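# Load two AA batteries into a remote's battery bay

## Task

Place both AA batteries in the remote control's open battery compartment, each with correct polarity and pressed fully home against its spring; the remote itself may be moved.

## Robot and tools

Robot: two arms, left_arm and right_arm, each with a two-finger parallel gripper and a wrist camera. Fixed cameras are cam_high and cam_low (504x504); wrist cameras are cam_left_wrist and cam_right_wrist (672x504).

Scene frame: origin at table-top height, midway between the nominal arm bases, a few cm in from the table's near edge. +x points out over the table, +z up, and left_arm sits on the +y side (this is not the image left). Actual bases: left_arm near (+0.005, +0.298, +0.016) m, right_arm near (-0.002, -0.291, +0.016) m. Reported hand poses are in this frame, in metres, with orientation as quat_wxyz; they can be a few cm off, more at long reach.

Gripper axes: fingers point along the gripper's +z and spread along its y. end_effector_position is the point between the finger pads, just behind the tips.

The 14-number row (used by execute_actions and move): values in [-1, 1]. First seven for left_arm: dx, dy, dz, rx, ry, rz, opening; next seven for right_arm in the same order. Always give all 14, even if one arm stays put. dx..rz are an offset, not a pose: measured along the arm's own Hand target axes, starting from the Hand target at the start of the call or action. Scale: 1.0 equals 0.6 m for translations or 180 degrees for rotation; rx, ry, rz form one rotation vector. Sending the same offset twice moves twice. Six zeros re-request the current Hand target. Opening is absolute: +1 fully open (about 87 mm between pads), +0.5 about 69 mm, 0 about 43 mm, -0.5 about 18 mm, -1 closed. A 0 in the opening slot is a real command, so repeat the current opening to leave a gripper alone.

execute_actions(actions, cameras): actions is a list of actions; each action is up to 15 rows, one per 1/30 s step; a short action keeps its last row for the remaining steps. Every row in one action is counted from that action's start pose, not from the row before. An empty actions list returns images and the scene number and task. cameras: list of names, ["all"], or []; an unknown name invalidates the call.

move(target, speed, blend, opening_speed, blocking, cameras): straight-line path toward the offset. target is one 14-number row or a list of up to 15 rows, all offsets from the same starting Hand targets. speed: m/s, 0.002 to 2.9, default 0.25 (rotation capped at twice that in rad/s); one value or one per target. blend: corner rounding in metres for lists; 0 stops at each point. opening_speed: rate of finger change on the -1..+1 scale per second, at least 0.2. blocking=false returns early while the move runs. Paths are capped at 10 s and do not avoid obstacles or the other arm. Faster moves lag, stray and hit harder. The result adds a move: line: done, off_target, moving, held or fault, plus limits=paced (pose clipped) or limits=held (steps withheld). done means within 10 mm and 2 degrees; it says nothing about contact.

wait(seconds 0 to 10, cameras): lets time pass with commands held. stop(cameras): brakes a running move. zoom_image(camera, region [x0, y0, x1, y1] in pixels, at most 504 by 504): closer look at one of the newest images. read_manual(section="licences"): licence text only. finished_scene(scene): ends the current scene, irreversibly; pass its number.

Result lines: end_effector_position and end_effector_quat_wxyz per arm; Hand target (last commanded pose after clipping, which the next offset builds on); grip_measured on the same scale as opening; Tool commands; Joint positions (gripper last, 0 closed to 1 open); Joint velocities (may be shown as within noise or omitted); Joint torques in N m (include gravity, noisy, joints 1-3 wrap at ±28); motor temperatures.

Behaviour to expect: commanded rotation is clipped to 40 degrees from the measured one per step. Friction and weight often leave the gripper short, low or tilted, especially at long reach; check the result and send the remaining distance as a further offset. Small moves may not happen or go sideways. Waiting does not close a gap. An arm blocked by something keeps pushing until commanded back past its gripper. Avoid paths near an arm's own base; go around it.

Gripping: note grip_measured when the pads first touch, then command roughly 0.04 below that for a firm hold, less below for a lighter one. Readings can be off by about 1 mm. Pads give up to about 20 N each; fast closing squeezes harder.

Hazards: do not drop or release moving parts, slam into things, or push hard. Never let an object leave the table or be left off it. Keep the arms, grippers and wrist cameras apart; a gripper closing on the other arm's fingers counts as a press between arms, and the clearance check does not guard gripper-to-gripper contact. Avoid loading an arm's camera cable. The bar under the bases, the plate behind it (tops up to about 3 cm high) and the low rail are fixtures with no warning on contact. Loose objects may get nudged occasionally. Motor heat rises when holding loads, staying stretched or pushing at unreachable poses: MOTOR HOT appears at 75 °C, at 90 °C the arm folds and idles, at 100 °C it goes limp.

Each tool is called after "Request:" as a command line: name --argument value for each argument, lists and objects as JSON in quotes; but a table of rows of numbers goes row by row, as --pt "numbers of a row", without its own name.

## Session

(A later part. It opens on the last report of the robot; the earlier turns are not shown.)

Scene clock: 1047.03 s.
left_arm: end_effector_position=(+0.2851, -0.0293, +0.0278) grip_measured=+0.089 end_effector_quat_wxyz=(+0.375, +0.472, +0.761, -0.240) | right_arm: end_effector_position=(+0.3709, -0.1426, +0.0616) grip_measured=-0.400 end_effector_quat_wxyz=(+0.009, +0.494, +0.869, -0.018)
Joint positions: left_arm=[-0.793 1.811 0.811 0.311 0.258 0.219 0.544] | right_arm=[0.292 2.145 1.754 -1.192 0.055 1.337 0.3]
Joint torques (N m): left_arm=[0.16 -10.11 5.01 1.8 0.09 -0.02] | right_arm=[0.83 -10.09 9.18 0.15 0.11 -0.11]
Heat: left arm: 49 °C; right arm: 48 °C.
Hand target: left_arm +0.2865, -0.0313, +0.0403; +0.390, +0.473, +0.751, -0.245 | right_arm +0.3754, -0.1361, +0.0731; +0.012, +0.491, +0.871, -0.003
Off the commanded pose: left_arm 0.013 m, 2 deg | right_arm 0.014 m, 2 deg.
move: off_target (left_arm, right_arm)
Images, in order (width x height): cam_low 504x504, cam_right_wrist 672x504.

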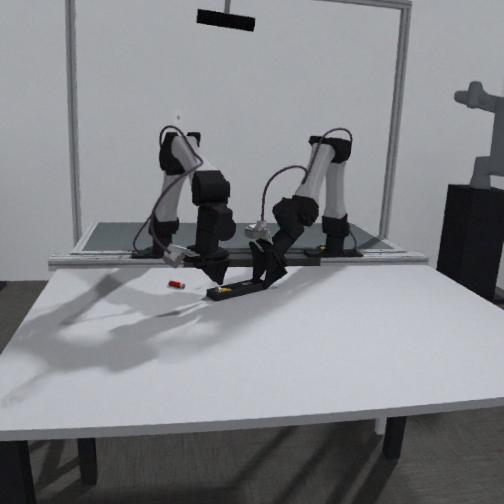

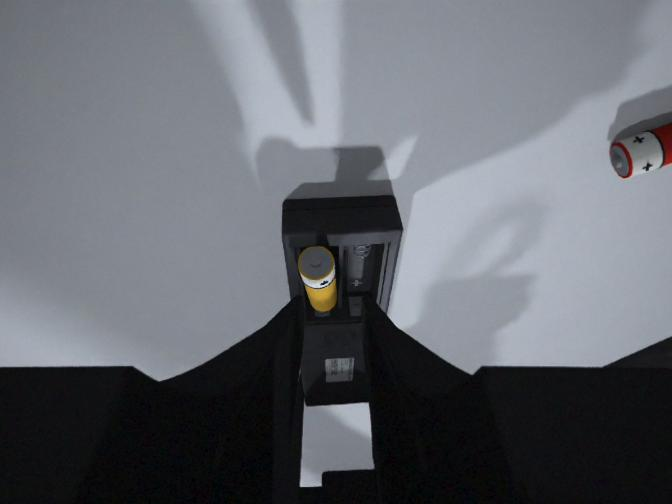

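Request:
move --pt "0 0 0 0 0 0 0 0.0035 0.0 0.0 0 0 0 -1" --pt "0 0 0 0 0 0 0 0.0035 0.0 0.03 0 0 0 -1" --pt "0 0 0 0 0 0 0 0.0035 0.0 0.065 0 0 0 -1" --speed 0.05 --cameras '["cam_low","cam_right_wrist"]'

Request:
zoom_image --camera "cam_right_wrist" --region '[250, 220, 410, 380]'

Request:
zoom_image --camera "cam_low" --region '[190, 250, 270, 310]'

Scene clock: 1066.73 s.
left_arm: end_effector_position=(+0.2851, -0.0293, +0.0278) grip_measured=+0.089 end_effector_quat_wxyz=(+0.375, +0.472, +0.761, -0.240) | right_arm: end_effector_position=(+0.3739, -0.1360, +0.0500) grip_measured=-0.970 end_effector_quat_wxyz=(+0.010, +0.493, +0.870, +0.000)
Joint positions: left_arm=[-0.793 1.811 0.811 0.311 0.258 0.219 0.544] | right_arm=[0.295 2.145 1.706 -1.116 0.032 1.337 0.015]
Joint torques (N m): left_arm=[0.1 -10.15 5.04 1.78 0.09 -0.01] | right_arm=[0.68 -7.76 3.29 0.72 0.32 -0.1]
Heat: left arm: 49 °C; right arm: 51 °C.
Hand target: left_arm +0.2865, -0.0313, +0.0403; +0.390, +0.473, +0.751, -0.245 | right_arm +0.3749, -0.1349, +0.0339; +0.012, +0.491, +0.871, -0.003
Off the commanded pose: left_arm 0.013 m, 2 deg | right_arm 0.016 m, 1 deg.
move: off_target (left_arm, right_arm)
Images, in order (width x height): cam_low 504x504, cam_right_wrist 672x504.

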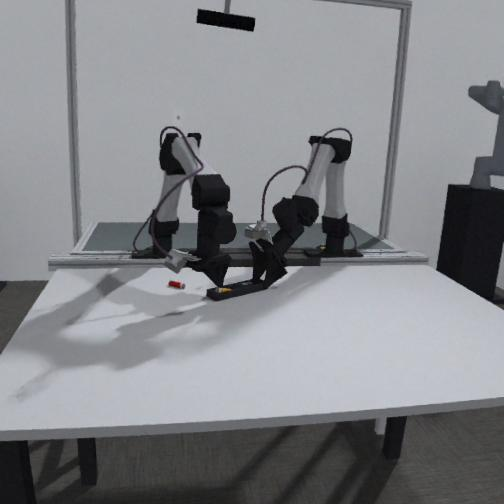

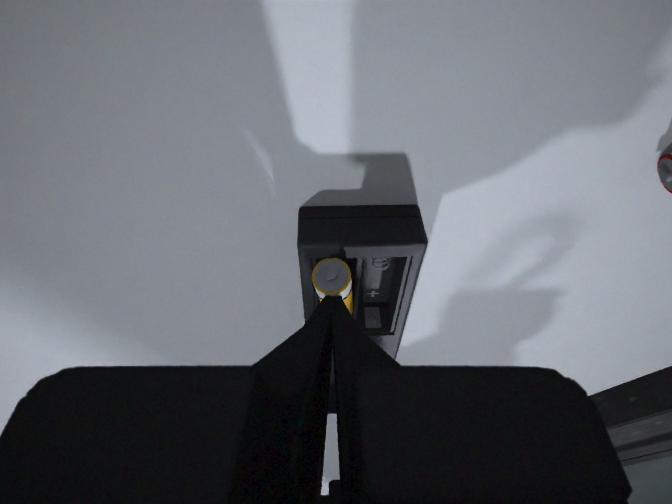

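Scaled by 3.150.

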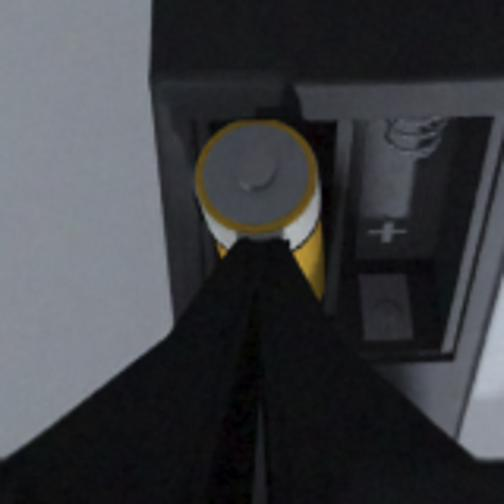

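Scaled by 6.300.

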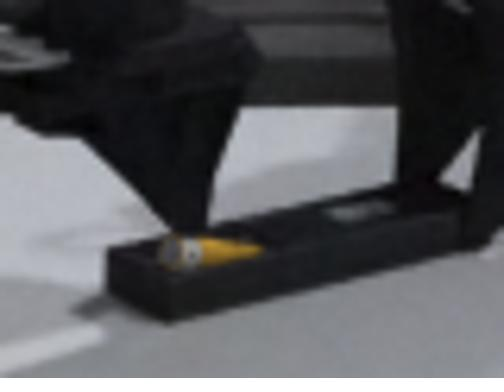

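Request:
move --pt "0 0 0 0 0 0 0 0 0 -0.03 0 0 0 -1" --pt "0 0 0 0 0 0 0 -0.012 0 -0.03 0 0 0 -1" --pt "0 0 0 0 0 0 0 -0.012 0 0.02 0 0 0 -1" --pt "0 0 0 0 0 0 0 0.012 0 0.03 0 0 0 -1" --speed 0.05 --cameras '["cam_low","cam_right_wrist"]'

Request:
zoom_image --camera "cam_right_wrist" --region '[250, 220, 410, 380]'

Request:
zoom_image --camera "cam_low" --region '[190, 250, 270, 310]'

Scene clock: 1077.10 s.
left_arm: end_effector_position=(+0.2851, -0.0293, +0.0278) grip_measured=+0.089 end_effector_quat_wxyz=(+0.375, +0.472, +0.761, -0.240) | right_arm: end_effector_position=(+0.3694, -0.1288, +0.0467) grip_measured=-0.970 end_effector_quat_wxyz=(+0.006, +0.487, +0.873, +0.014)
Joint positions: left_arm=[-0.793 1.811 0.811 0.311 0.258 0.219 0.544] | right_arm=[0.305 2.129 1.663 -1.074 0.006 1.331 0.015]
Joint torques (N m): left_arm=[0.1 -10.18 5.04 1.79 0.08 -0.02] | right_arm=[1.25 -5.59 2.14 0.95 0.55 0.14]
Heat: left arm: 49 °C; right arm: 51 °C.
Hand target: left_arm +0.2865, -0.0313, +0.0403; +0.390, +0.473, +0.751, -0.245 | right_arm +0.3716, -0.1290, +0.0159; +0.012, +0.491, +0.871, -0.003
Off the commanded pose: left_arm 0.013 m, 2 deg | right_arm 0.031 m, 2 deg.
move: off_target (left_arm, right_arm)
Images, in order (width x height): cam_low 504x504, cam_right_wrist 672x504.

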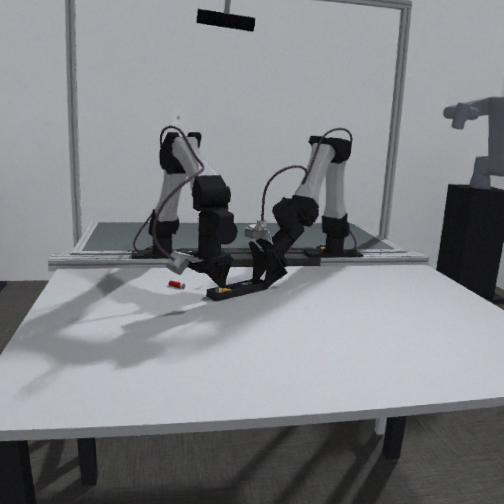

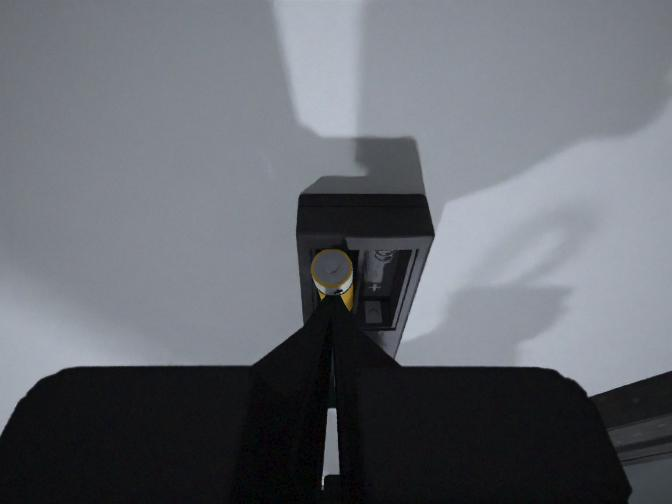

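Scaled by 3.150.

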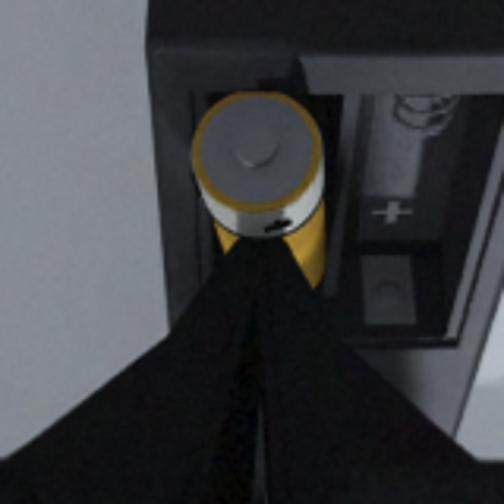

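Scaled by 6.300.

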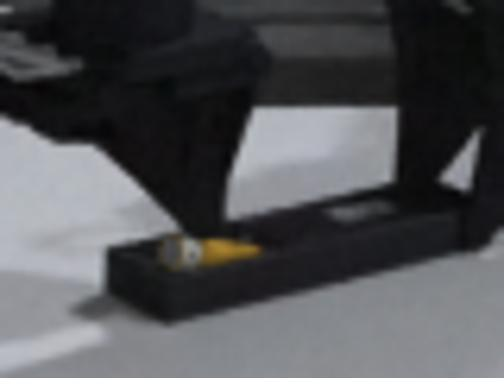

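Request:
move --pt "0 0 0 0 0 0 0 0 0 -0.085 0 0 0 -0.38" --pt "0 0 0 0 0 0 0 -0.0097 0 -0.07 0 0 0 -0.38" --pt "0 0 0 0 0 0 0 -0.0097 0 -0.040 0 0 0 -0.38" --pt "0 0 0 0 0 0 0 -0.0097 0 -0.040 0 0 0 -0.66" --speed 0.06 --opening_speed 0.6 --cameras '["cam_low","cam_right_wrist"]'

Request:
zoom_image --camera "cam_right_wrist" --region '[250, 220, 410, 380]'

Scene clock: 1112.40 s.
left_arm: end_effector_position=(+0.2851, -0.0293, +0.0278) grip_measured=+0.089 end_effector_quat_wxyz=(+0.375, +0.472, +0.761, -0.240) | right_arm: end_effector_position=(+0.3708, -0.1300, +0.0451) grip_measured=-0.657 end_effector_quat_wxyz=(+0.004, +0.491, +0.871, +0.000)
Joint positions: left_arm=[-0.793 1.811 0.811 0.311 0.258 0.219 0.544] | right_arm=[0.307 2.154 1.698 -1.107 0.022 1.343 0.172]
Joint torques (N m): left_arm=[0.1 -10.17 5.04 1.79 0.08 -0.02] | right_arm=[-0.09 -8.99 5.31 0.44 0.41 -0.11]
Heat: left arm: 50 °C; right arm: 47 °C.
Hand target: left_arm +0.2865, -0.0313, +0.0403; +0.390, +0.473, +0.751, -0.246 | right_arm +0.3741, -0.1335, +0.0400; +0.012, +0.491, +0.871, -0.003
Off the commanded pose: left_arm 0.013 m, 2 deg | right_arm 0.007 m, 1 deg.
move: off_target (left_arm)
Images, in order (width x height): cam_low 504x504, cam_right_wrist 672x504.

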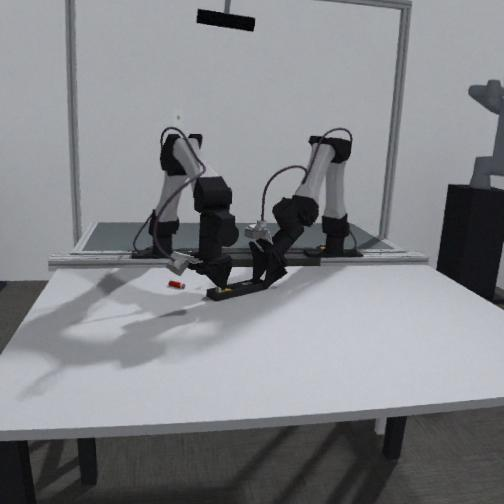

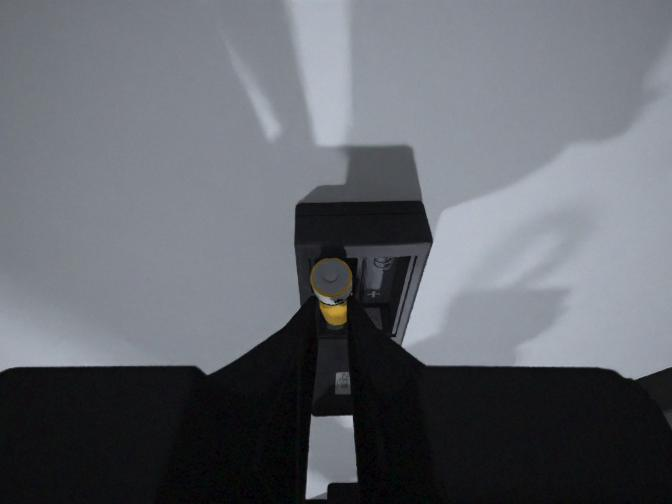

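Scaled by 3.150.

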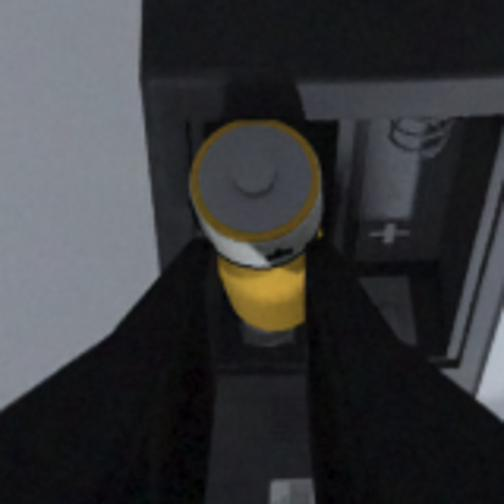

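Request:
move --pt "0 0 0 0 0 0 0 0 0 0 0 0 0 -0.38" --pt "0 0 0 0 0 0 0 -0.018 0.001 0.0 0 0 0 -0.38" --pt "0 0 0 0 0 0 0 -0.018 0.001 0.002 0 0 0 -0.66" --speed 0.06 --opening_speed 0.6

Request:
move --target '[0,0,0,0,0,0,0,0.055,-0.004,0.008,0,0,0,-0.8]' --speed 0.05

Request:
move --target '[0,0,0,0,0,0,0,0.01,-0.00,0.06,0,0,0,-0.8]' --speed 0.05 --cameras '["cam_low","cam_right_wrist"]'

Request:
zoom_image --camera "cam_right_wrist" --region '[250, 220, 410, 380]'

Scene clock: 1124.63 s.
left_arm: end_effector_position=(+0.2851, -0.0293, +0.0278) grip_measured=+0.089 end_effector_quat_wxyz=(+0.375, +0.472, +0.761, -0.240) | right_arm: end_effector_position=(+0.3752, -0.1399, +0.0413) grip_measured=-0.584 end_effector_quat_wxyz=(+0.003, +0.494, +0.870, +0.000)
Joint positions: left_arm=[-0.793 1.811 0.811 0.311 0.258 0.22 0.544] | right_arm=[0.281 2.163 1.698 -1.1 0.022 1.323 0.208]
Joint torques (N m): left_arm=[0.13 -10.1 5.04 1.78 0.09 -0.03] | right_arm=[0.03 -8.76 6.94 0.33 0.4 -0.17]
Heat: left arm: 50 °C; right arm: 47 °C.
Hand target: left_arm +0.2865, -0.0313, +0.0403; +0.390, +0.473, +0.751, -0.246 | right_arm +0.3803, -0.1425, +0.0390; +0.012, +0.491, +0.871, -0.003
Off the commanded pose: left_arm 0.013 m, 2 deg | right_arm 0.006 m, 1 deg.
move: off_target (left_arm)

Scene clock: 1125.73 s.
left_arm: end_effector_position=(+0.2851, -0.0293, +0.0278) grip_measured=+0.089 end_effector_quat_wxyz=(+0.375, +0.472, +0.761, -0.240) | right_arm: end_effector_position=(+0.3735, -0.1369, +0.0403) grip_measured=-0.584 end_effector_quat_wxyz=(+0.032, +0.497, +0.867, -0.015)
Joint positions: left_arm=[-0.793 1.811 0.811 0.311 0.258 0.22 0.544] | right_arm=[0.316 2.14 1.666 -1.073 0.085 1.367 0.208]
Joint torques (N m): left_arm=[0.12 -10.1 5.03 1.8 0.08 -0.02] | right_arm=[3.84 -9.16 3.28 0.46 -0.16 0.14]
Heat: left arm: 50 °C; right arm: 47 °C.
Hand target: left_arm +0.2865, -0.0313, +0.0403; +0.390, +0.473, +0.751, -0.246 | right_arm +0.3613, -0.1157, +0.0334; +0.012, +0.491, +0.871, -0.003
Off the commanded pose: left_arm 0.013 m, 2 deg | right_arm 0.026 m, 3 deg.
move: off_target (left_arm, right_arm)

Scene clock: 1126.80 s.
left_arm: end_effector_position=(+0.2851, -0.0293, +0.0278) grip_measured=+0.089 end_effector_quat_wxyz=(+0.375, +0.472, +0.761, -0.240) | right_arm: end_effector_position=(+0.3730, -0.1369, +0.0387) grip_measured=-0.584 end_effector_quat_wxyz=(+0.047, +0.498, +0.866, +0.001)
Joint positions: left_arm=[-0.793 1.811 0.811 0.311 0.258 0.22 0.544] | right_arm=[0.317 2.1 1.595 -1.002 0.087 1.368 0.208]
Joint torques (N m): left_arm=[0.12 -10.14 5.01 1.79 0.08 -0.02] | right_arm=[4.66 -3.44 0.94 0.98 -0.16 0.25]
Heat: left arm: 50 °C; right arm: 47 °C.
Hand target: left_arm +0.2865, -0.0313, +0.0403; +0.390, +0.473, +0.751, -0.246 | right_arm +0.3587, -0.1112, -0.0028; +0.012, +0.491, +0.871, -0.003
Off the commanded pose: left_arm 0.013 m, 2 deg | right_arm 0.051 m, 4 deg.
move: off_target (left_arm, right_arm)
Images, in order (width x height): cam_low 504x504, cam_right_wrist 672x504.

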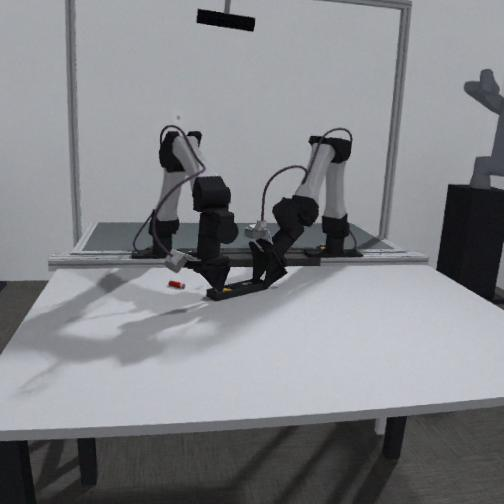

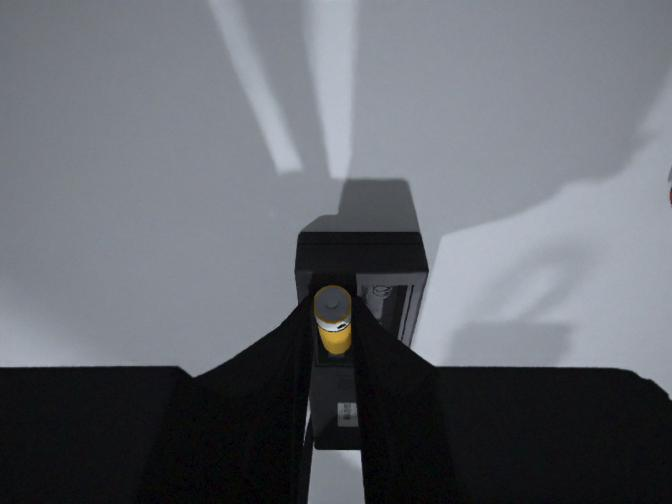

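Scaled by 3.150.

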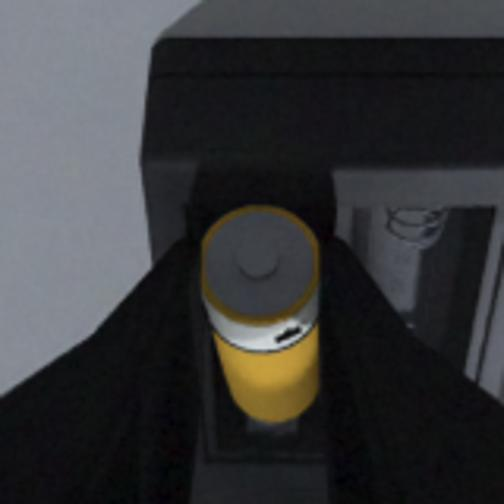

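Request:
move --target '[0,0,0,0,0,0,0,0.0,0,0,0,0.11,0,-0.8]' --speed 0.1 --cameras '["cam_low","cam_right_wrist"]'

Request:
zoom_image --camera "cam_right_wrist" --region '[250, 220, 410, 380]'

Scene clock: 1142.90 s.
left_arm: end_effector_position=(+0.2852, -0.0277, +0.0282) grip_measured=+0.089 end_effector_quat_wxyz=(+0.376, +0.471, +0.761, -0.239) | right_arm: end_effector_position=(+0.3737, -0.1366, +0.0368) grip_measured=-0.583 end_effector_quat_wxyz=(-0.096, +0.500, +0.856, +0.094)
Joint positions: left_arm=[-0.791 1.805 0.807 0.31 0.257 0.22 0.544] | right_arm=[0.176 2.193 1.66 -1.055 -0.252 1.241 0.209]
Joint torques (N m): left_arm=[-0.1 -9.69 5.39 1.8 0.11 -0.01] | right_arm=[4.96 -2.66 2.99 0.63 -0.26 0.01]
Heat: left arm: 50 °C; right arm: 45 °C.
Hand target: left_arm +0.2865, -0.0314, +0.0405; +0.390, +0.473, +0.751, -0.246 | right_arm +0.3587, -0.1112, -0.0028; -0.138, +0.484, +0.860, +0.081
Off the commanded pose: left_arm 0.013 m, 2 deg | right_arm 0.049 m, 5 deg.
move: off_target (left_arm, right_arm)
Images, in order (width x height): cam_low 504x504, cam_right_wrist 672x504.

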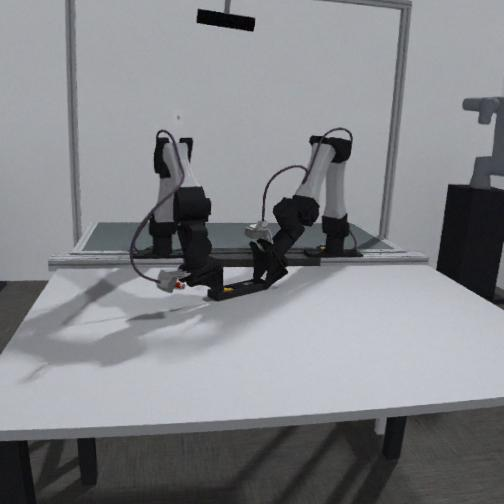

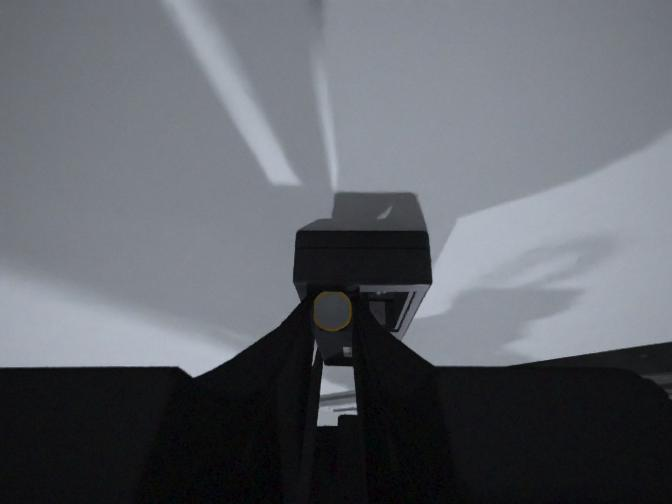

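Scaled by 3.150.

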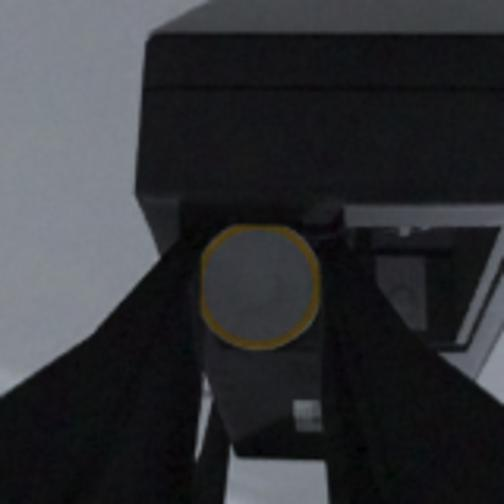

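Request:
move --pt "0 0 0 0 0 0 0 -0.011 0 -0.0565 0 0 0 -0.8" --pt "0 0 0 0 0 0 0 -0.011 0 -0.0565 0 0 0 -0.5" --speed 0.1 --opening_speed 0.6 --cameras '["cam_low","cam_right_wrist"]'

Request:
zoom_image --camera "cam_right_wrist" --region '[250, 220, 410, 380]'

Request:
zoom_image --camera "cam_low" --region '[190, 250, 270, 310]'

Scene clock: 1155.17 s.
left_arm: end_effector_position=(+0.2851, -0.0276, +0.0281) grip_measured=+0.089 end_effector_quat_wxyz=(+0.375, +0.471, +0.762, -0.239) | right_arm: end_effector_position=(+0.3723, -0.1346, +0.0383) grip_measured=-0.500 end_effector_quat_wxyz=(-0.122, +0.494, +0.857, +0.088)
Joint positions: left_arm=[-0.791 1.805 0.807 0.309 0.257 0.22 0.544] | right_arm=[0.173 2.241 1.732 -1.132 -0.276 1.219 0.25]
Joint torques (N m): left_arm=[-0.12 -9.73 5.48 1.79 0.11 -0.02] | right_arm=[2.07 -7.02 6.48 0.11 -0.03 -0.14]
Motor temperatures (°C): left_arm=[25 49 36 33 24 22 26] | right_arm=[24 43 35 24 24 22 25]
Heat: left arm: 49 °C; right arm: 43 °C.
Hand target: left_arm +0.2865, -0.0314, +0.0404; +0.390, +0.473, +0.751, -0.246 | right_arm +0.3673, -0.1258, +0.0272; -0.138, +0.484, +0.860, +0.081
Off the commanded pose: left_arm 0.013 m, 2 deg | right_arm 0.015 m, 2 deg.
move: off_target (left_arm, right_arm); target 2's new opening was sent with right_arm's hand 0.018 m and 3 deg from that target
Images, in order (width x height): cam_low 504x504, cam_right_wrist 672x504.

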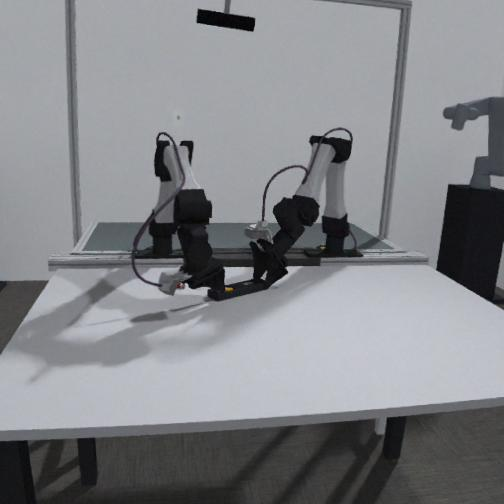

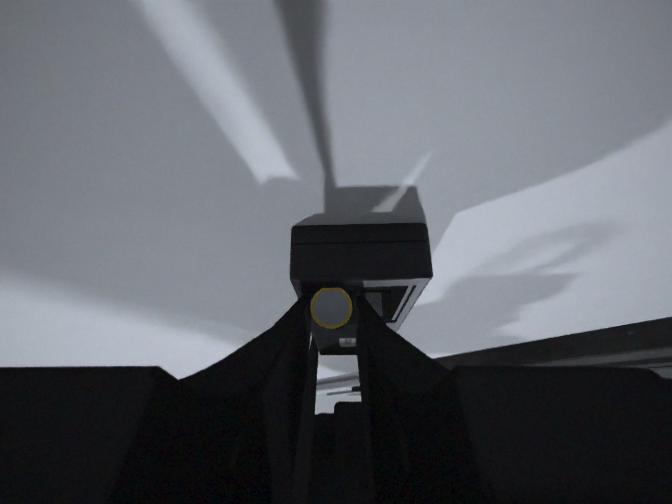

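Scaled by 3.150.

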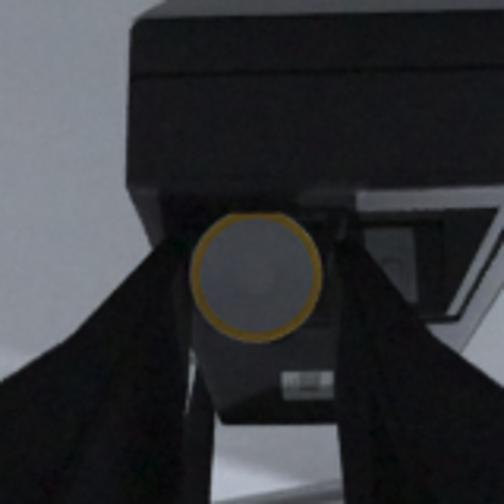

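Scaled by 6.300.

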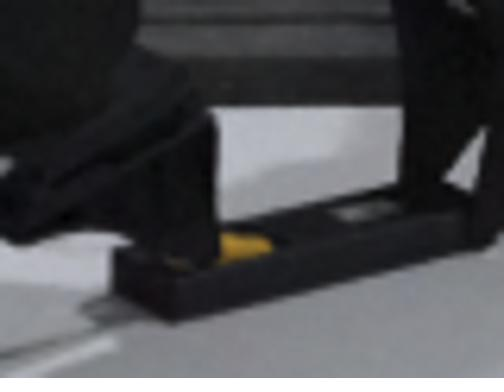

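Request:
move --pt "0 0 0 0 0 0 0 0.018 0 -0.055 0 0 0 -0.4" --pt "0 0 0 0 0 0 0 -0.01 0 -0.075 0 -0.1 0 -1" --speed 0.08 --cameras '["cam_low","cam_right_wrist"]'

Request:
zoom_image --camera "cam_right_wrist" --region '[250, 180, 410, 340]'

Request:
zoom_image --camera "cam_low" --region '[190, 250, 270, 310]'

Scene clock: 1166.77 s.
left_arm: end_effector_position=(+0.2851, -0.0276, +0.0281) grip_measured=+0.089 end_effector_quat_wxyz=(+0.375, +0.471, +0.762, -0.239) | right_arm: end_effector_position=(+0.3720, -0.1441, +0.0536) grip_measured=-0.970 end_effector_quat_wxyz=(-0.028, +0.489, +0.872, -0.008)
Joint positions: left_arm=[-0.791 1.805 0.807 0.309 0.257 0.22 0.544] | right_arm=[0.26 2.194 1.788 -1.213 -0.01 1.292 0.015]
Joint torques (N m): left_arm=[-0.09 -9.69 5.49 1.79 0.11 -0.03] | right_arm=[0.96 -13.26 5.45 0.3 0.4 0.06]
Heat: left arm: 49 °C; right arm: 46 °C.
Hand target: left_arm +0.2865, -0.0314, +0.0404; +0.390, +0.473, +0.751, -0.246 | right_arm +0.3774, -0.1429, +0.0682; -0.001, +0.491, +0.871, +0.005
Off the commanded pose: left_arm 0.013 m, 2 deg | right_arm 0.016 m, 3 deg.
move: off_target (left_arm, right_arm); target 2's new opening was sent with right_arm's hand 0.016 m and 3 deg from that target
Images, in order (width x height): cam_low 504x504, cam_right_wrist 672x504.

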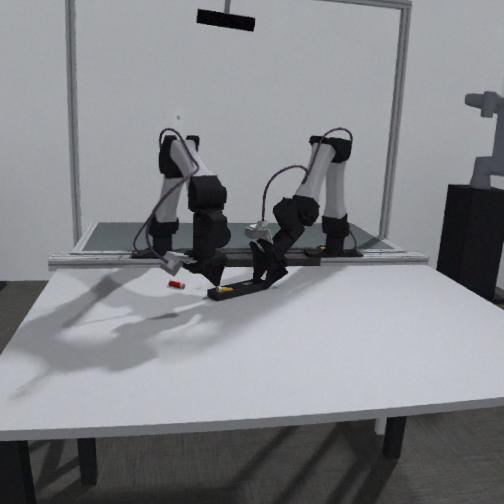

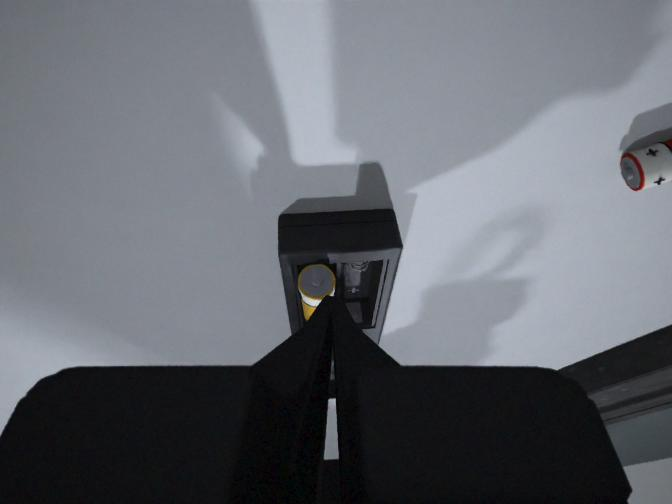

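Scaled by 3.150.

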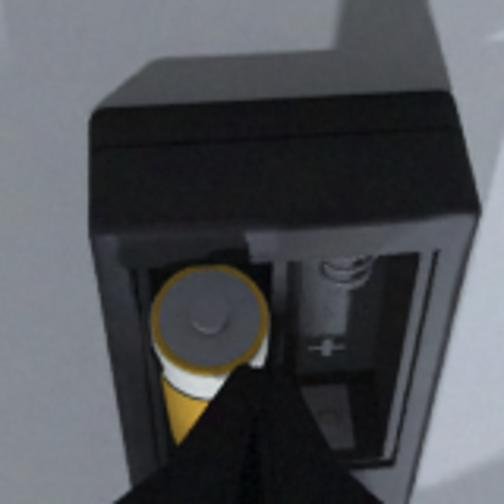

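Scaled by 6.300.

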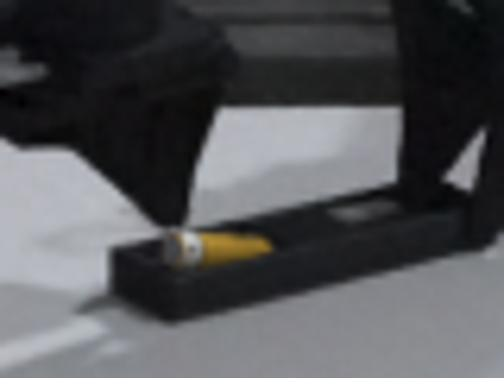

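Request:
move --target '[0,0,0,0,0,0,0,-0.07,0.02,-0.06,0,0,0,-1]' --speed 0.15 --cameras '["cam_low","cam_right_wrist"]'

Request:
zoom_image --camera "cam_right_wrist" --region '[250, 180, 410, 340]'

Request:
zoom_image --camera "cam_low" --region '[200, 260, 260, 310]'

Scene clock: 1182.33 s.
left_arm: end_effector_position=(+0.2851, -0.0276, +0.0281) grip_measured=+0.089 end_effector_quat_wxyz=(+0.375, +0.471, +0.762, -0.239) | right_arm: end_effector_position=(+0.4058, -0.1734, +0.0990) grip_measured=-0.970 end_effector_quat_wxyz=(-0.011, +0.498, +0.867, +0.007)
Joint positions: left_arm=[-0.791 1.805 0.807 0.309 0.257 0.22 0.544] | right_arm=[0.178 2.247 2.063 -1.39 -0.007 1.229 0.015]
Joint torques (N m): left_arm=[-0.12 -9.7 5.44 1.79 0.1 -0.03] | right_arm=[0.83 -9.62 9.37 0.06 0.37 -0.19]
Motor temperatures (°C): left_arm=[25 49 36 33 24 22 26] | right_arm=[23 50 35 23 24 22 24]
Heat: left arm: 49 °C; right arm: 50 °C.
Hand target: left_arm +0.2865, -0.0314, +0.0404; +0.390, +0.473, +0.751, -0.246 | right_arm +0.4094, -0.1731, +0.1039; -0.001, +0.491, +0.871, +0.005
Off the commanded pose: left_arm 0.013 m, 2 deg | right_arm 0.006 m, 1 deg.
move: off_target (left_arm)
Images, in order (width x height): cam_low 504x504, cam_right_wrist 672x504.

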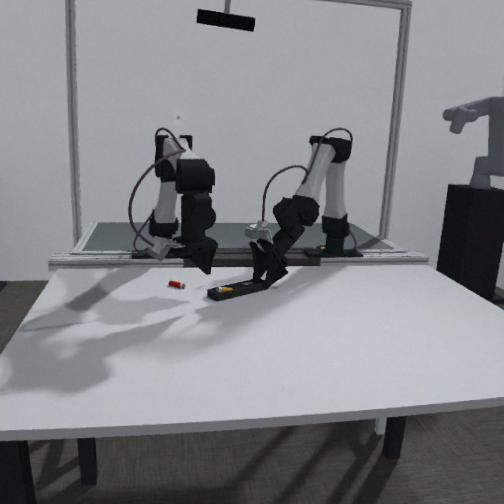

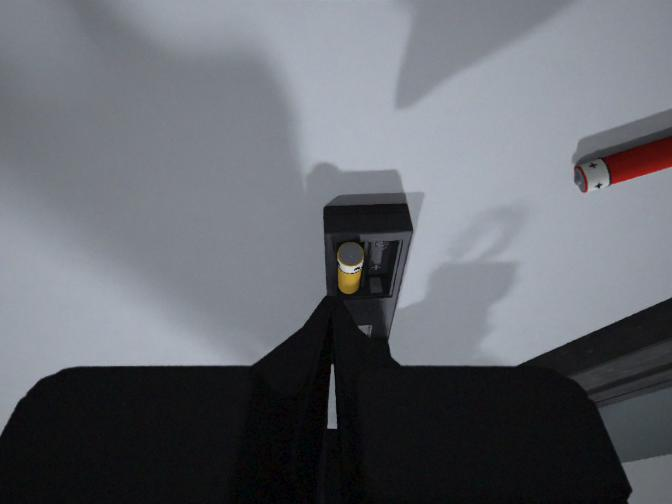

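Scaled by 3.150.

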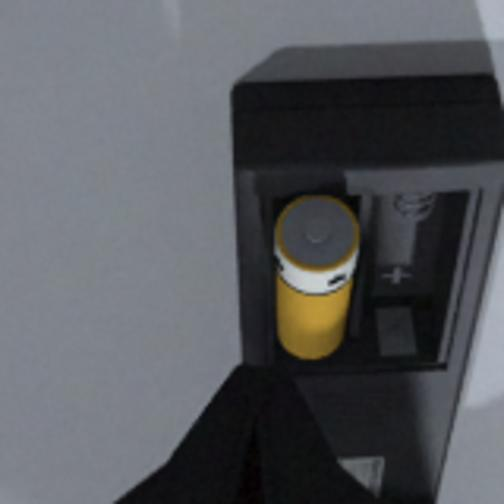

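Scaled by 8.400.

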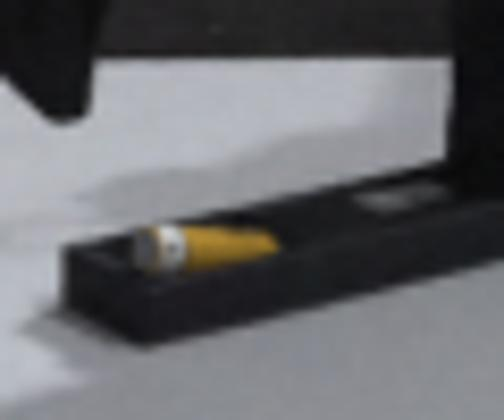

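Request:
move --pt "0 0 0 0 0 0 0 0.0847 -0.0167 0.06 0 0 0 -1" --pt "0 0 0 0 0 0 0 0.0847 -0.0167 0.135 0 0 0 -1" --speed 0.06 --cameras '["cam_low","cam_right_wrist"]'

Request:
zoom_image --camera "cam_right_wrist" --region '[250, 220, 410, 380]'

Request:
zoom_image --camera "cam_low" --region '[200, 260, 260, 310]'

Scene clock: 1204.03 s.
left_arm: end_effector_position=(+0.2852, -0.0275, +0.0281) grip_measured=+0.089 end_effector_quat_wxyz=(+0.375, +0.471, +0.762, -0.239) | right_arm: end_effector_position=(+0.3620, -0.1376, +0.0314) grip_measured=-0.970 end_effector_quat_wxyz=(-0.026, +0.488, +0.872, -0.010)
Joint positions: left_arm=[-0.791 1.805 0.807 0.309 0.256 0.22 0.544] | right_arm=[0.283 2.183 1.68 -1.116 -0.007 1.313 0.015]
Joint torques (N m): left_arm=[-0.12 -9.69 5.42 1.79 0.11 -0.03] | right_arm=[0.77 -9.18 4.23 0.85 0.37 0.05]
Heat: left arm: 48 °C; right arm: 54 °C.
Hand target: left_arm +0.2865, -0.0314, +0.0404; +0.390, +0.473, +0.751, -0.246 | right_arm +0.3746, -0.1339, +0.0232; -0.002, +0.491, +0.871, +0.005
Off the commanded pose: left_arm 0.013 m, 2 deg | right_arm 0.016 m, 3 deg.
move: off_target (left_arm, right_arm)
Images, in order (width x height): cam_low 504x504, cam_right_wrist 672x504.

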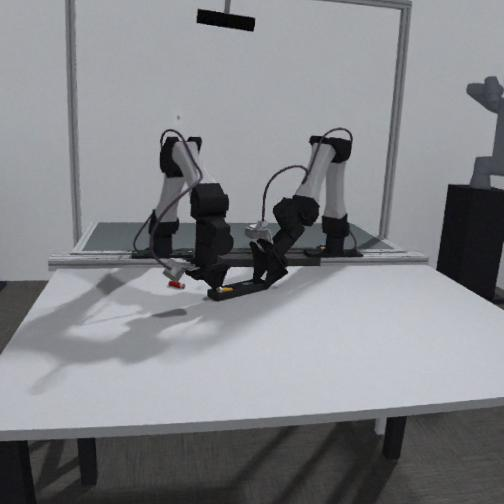

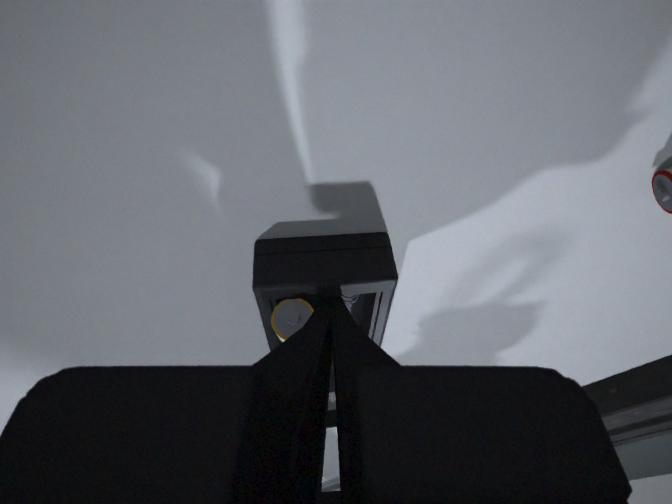

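Scaled by 3.150.

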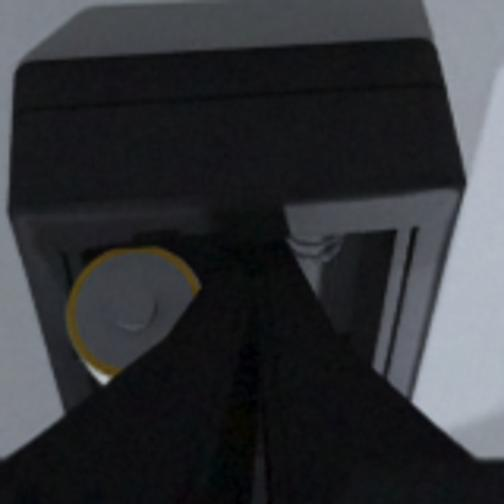

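Scaled by 8.400.

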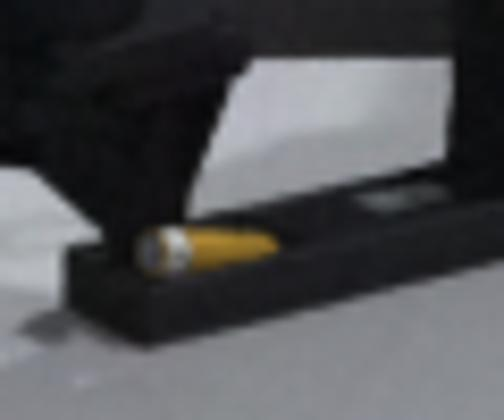

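Request:
move --pt "0 0 0 0 0 0 0 0.0 0.0 -0.075 0 0 0 -0.72" --pt "0 0 0 0 0 0 0 0.002 0.004 -0.06 0 0 0 -0.72" --pt "0 0 0 0 0 0 0 0.002 0.004 0 0 0 0 -0.72" --speed 0.06 --cameras '["cam_low","cam_right_wrist"]'

Request:
zoom_image --camera "cam_right_wrist" --region '[250, 220, 410, 380]'

Request:
zoom_image --camera "cam_low" --region '[200, 260, 260, 310]'

Scene clock: 1219.87 s.
left_arm: end_effector_position=(+0.2859, -0.0270, +0.0280) grip_measured=+0.089 end_effector_quat_wxyz=(+0.376, +0.470, +0.762, -0.238) | right_arm: end_effector_position=(+0.3615, -0.1385, +0.0331) grip_measured=-0.720 end_effector_quat_wxyz=(-0.025, +0.489, +0.872, -0.012)
Joint positions: left_arm=[-0.79 1.805 0.807 0.309 0.253 0.22 0.544] | right_arm=[0.283 2.179 1.683 -1.124 -0.003 1.316 0.14]
Joint torques (N m): left_arm=[-0.18 -9.66 5.46 1.79 0.13 -0.02] | right_arm=[1.16 -8.36 5.08 0.88 0.33 0.06]
Heat: left arm: 48 °C; right arm: 51 °C.
Hand target: left_arm +0.2865, -0.0314, +0.0404; +0.390, +0.473, +0.751, -0.246 | right_arm +0.3761, -0.1317, +0.0232; -0.001, +0.491, +0.871, +0.005
Off the commanded pose: left_arm 0.013 m, 2 deg | right_arm 0.019 m, 3 deg.
move: off_target (left_arm, right_arm)
Images, in order (width x height): cam_low 504x504, cam_right_wrist 672x504.

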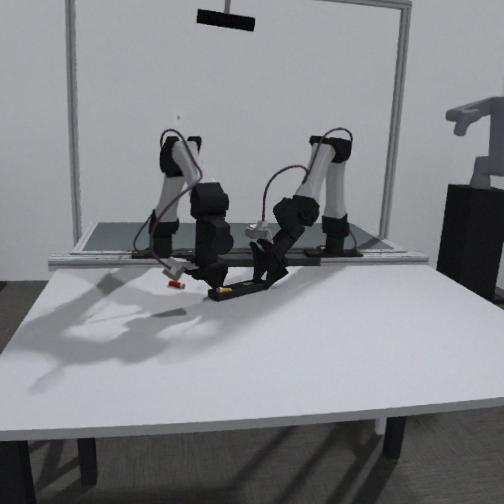

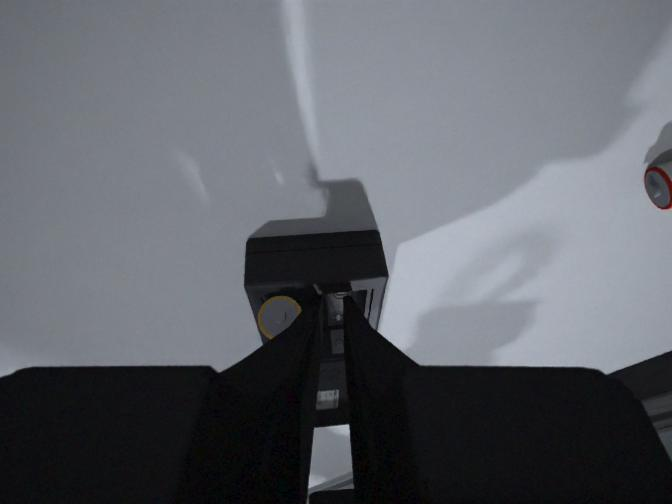

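Scaled by 3.150.

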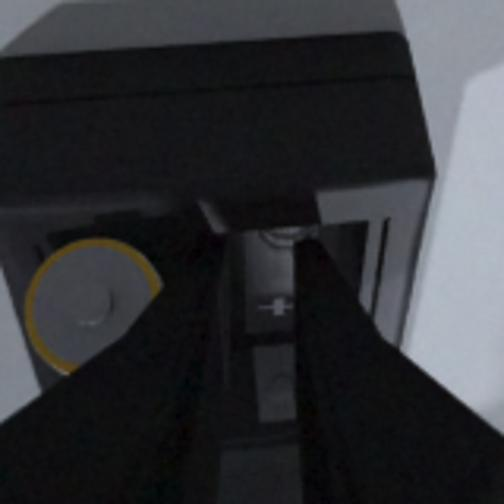

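Scaled by 8.400.

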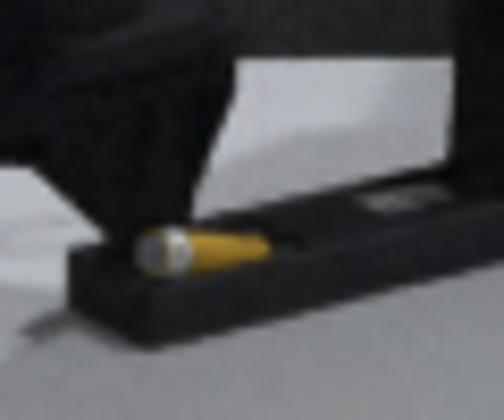

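Request:
move --target '[0,0,0,0,0,0,0,0.0,0.0,-0.11,0,0,0,-0.72]' --speed 0.1 --cameras '["cam_right_wrist"]'

Request:
zoom_image --camera "cam_right_wrist" --region '[250, 180, 410, 340]'

Scene clock: 1226.50 s.
left_arm: end_effector_position=(+0.2859, -0.0270, +0.0280) grip_measured=+0.089 end_effector_quat_wxyz=(+0.376, +0.470, +0.762, -0.238) | right_arm: end_effector_position=(+0.3692, -0.1358, +0.0687) grip_measured=-0.720 end_effector_quat_wxyz=(-0.023, +0.489, +0.872, -0.010)
Joint positions: left_arm=[-0.79 1.805 0.807 0.309 0.253 0.22 0.544] | right_arm=[0.286 2.179 1.827 -1.262 -0.003 1.318 0.14]
Joint torques (N m): left_arm=[-0.14 -9.7 5.49 1.79 0.14 -0.02] | right_arm=[1.09 -12.33 9.14 0.03 0.33 0.06]
Heat: left arm: 48 °C; right arm: 52 °C.
Hand target: left_arm +0.2865, -0.0314, +0.0404; +0.390, +0.473, +0.751, -0.246 | right_arm +0.3760, -0.1323, +0.0892; -0.001, +0.491, +0.871, +0.005
Off the commanded pose: left_arm 0.013 m, 2 deg | right_arm 0.022 m, 3 deg.
move: off_target (left_arm, right_arm)
Images, in order (width x height): cam_right_wrist 672x504.

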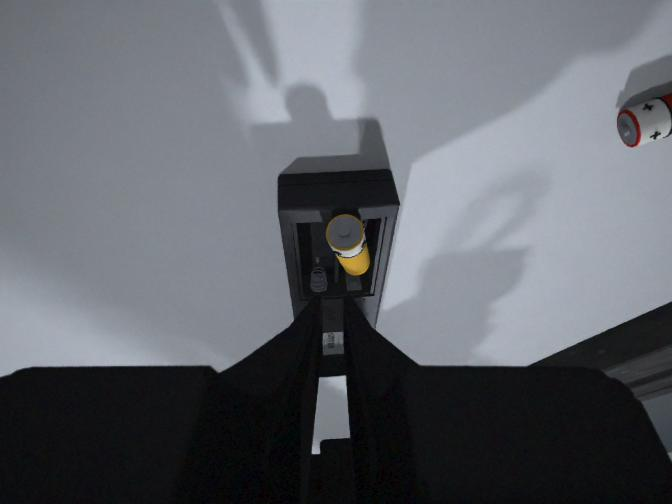

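Scaled by 3.150.

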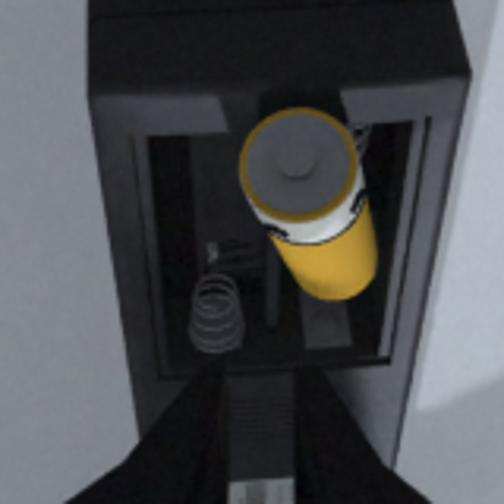

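Request:
move --pt "0 0 0 0 0 0 0 -0.0077 -0.0197 0.03 0 0 -0.045 -0.35" --pt "0 0 0 0 0 0 0 -0.0077 -0.0197 0.06 0 0 -0.045 -0.35" --speed 0.08 --cameras '["cam_right_wrist"]'

Request:
zoom_image --camera "cam_right_wrist" --region '[250, 200, 410, 360]'

Scene clock: 1263.57 s.
left_arm: end_effector_position=(+0.2859, -0.0270, +0.0280) grip_measured=+0.089 end_effector_quat_wxyz=(+0.376, +0.470, +0.762, -0.238) | right_arm: end_effector_position=(+0.3636, -0.1389, +0.0443) grip_measured=-0.350 end_effector_quat_wxyz=(-0.019, +0.430, +0.903, -0.004)
Joint positions: left_arm=[-0.79 1.805 0.807 0.309 0.253 0.22 0.544] | right_arm=[0.286 2.179 1.729 -1.153 -0.003 1.185 0.325]
Joint torques (N m): left_arm=[-0.18 -9.73 5.52 1.81 0.14 -0.04] | right_arm=[-0.24 -12.1 5.09 0.31 0.34 -0.18]
Motor temperatures (°C): left_arm=[25 49 36 33 24 22 26] | right_arm=[23 61 38 23 24 22 24]
Heat: left arm: 49 °C; right arm: 61 °C.
Hand target: left_arm +0.2865, -0.0314, +0.0404; +0.390, +0.473, +0.751, -0.246 | right_arm +0.3682, -0.1420, +0.0530; -0.001, +0.429, +0.904, +0.005
Off the commanded pose: left_arm 0.013 m, 2 deg | right_arm 0.010 m, 2 deg.
move: off_target (left_arm)
Images, in order (width x height): cam_right_wrist 672x504.

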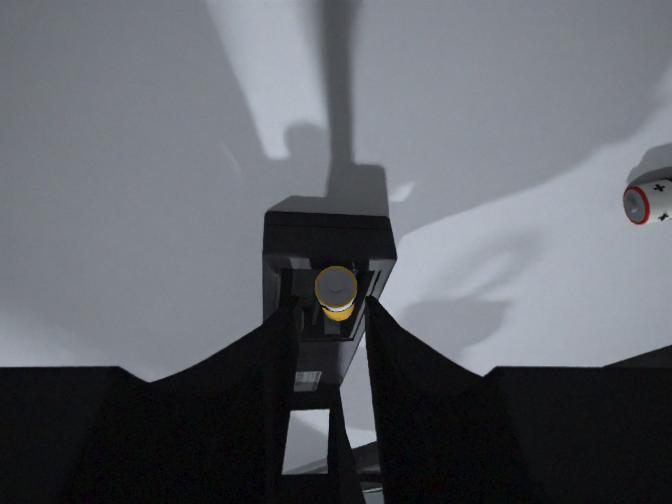

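Scaled by 3.150.

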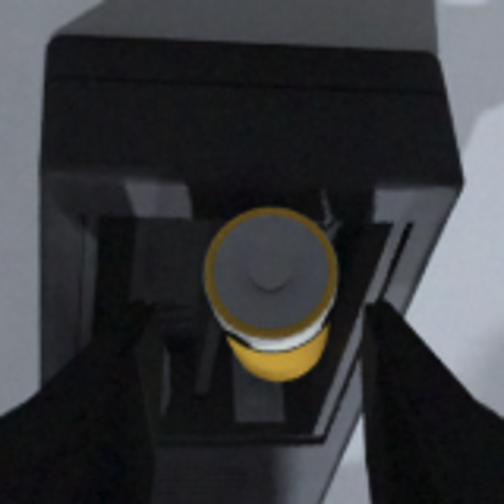

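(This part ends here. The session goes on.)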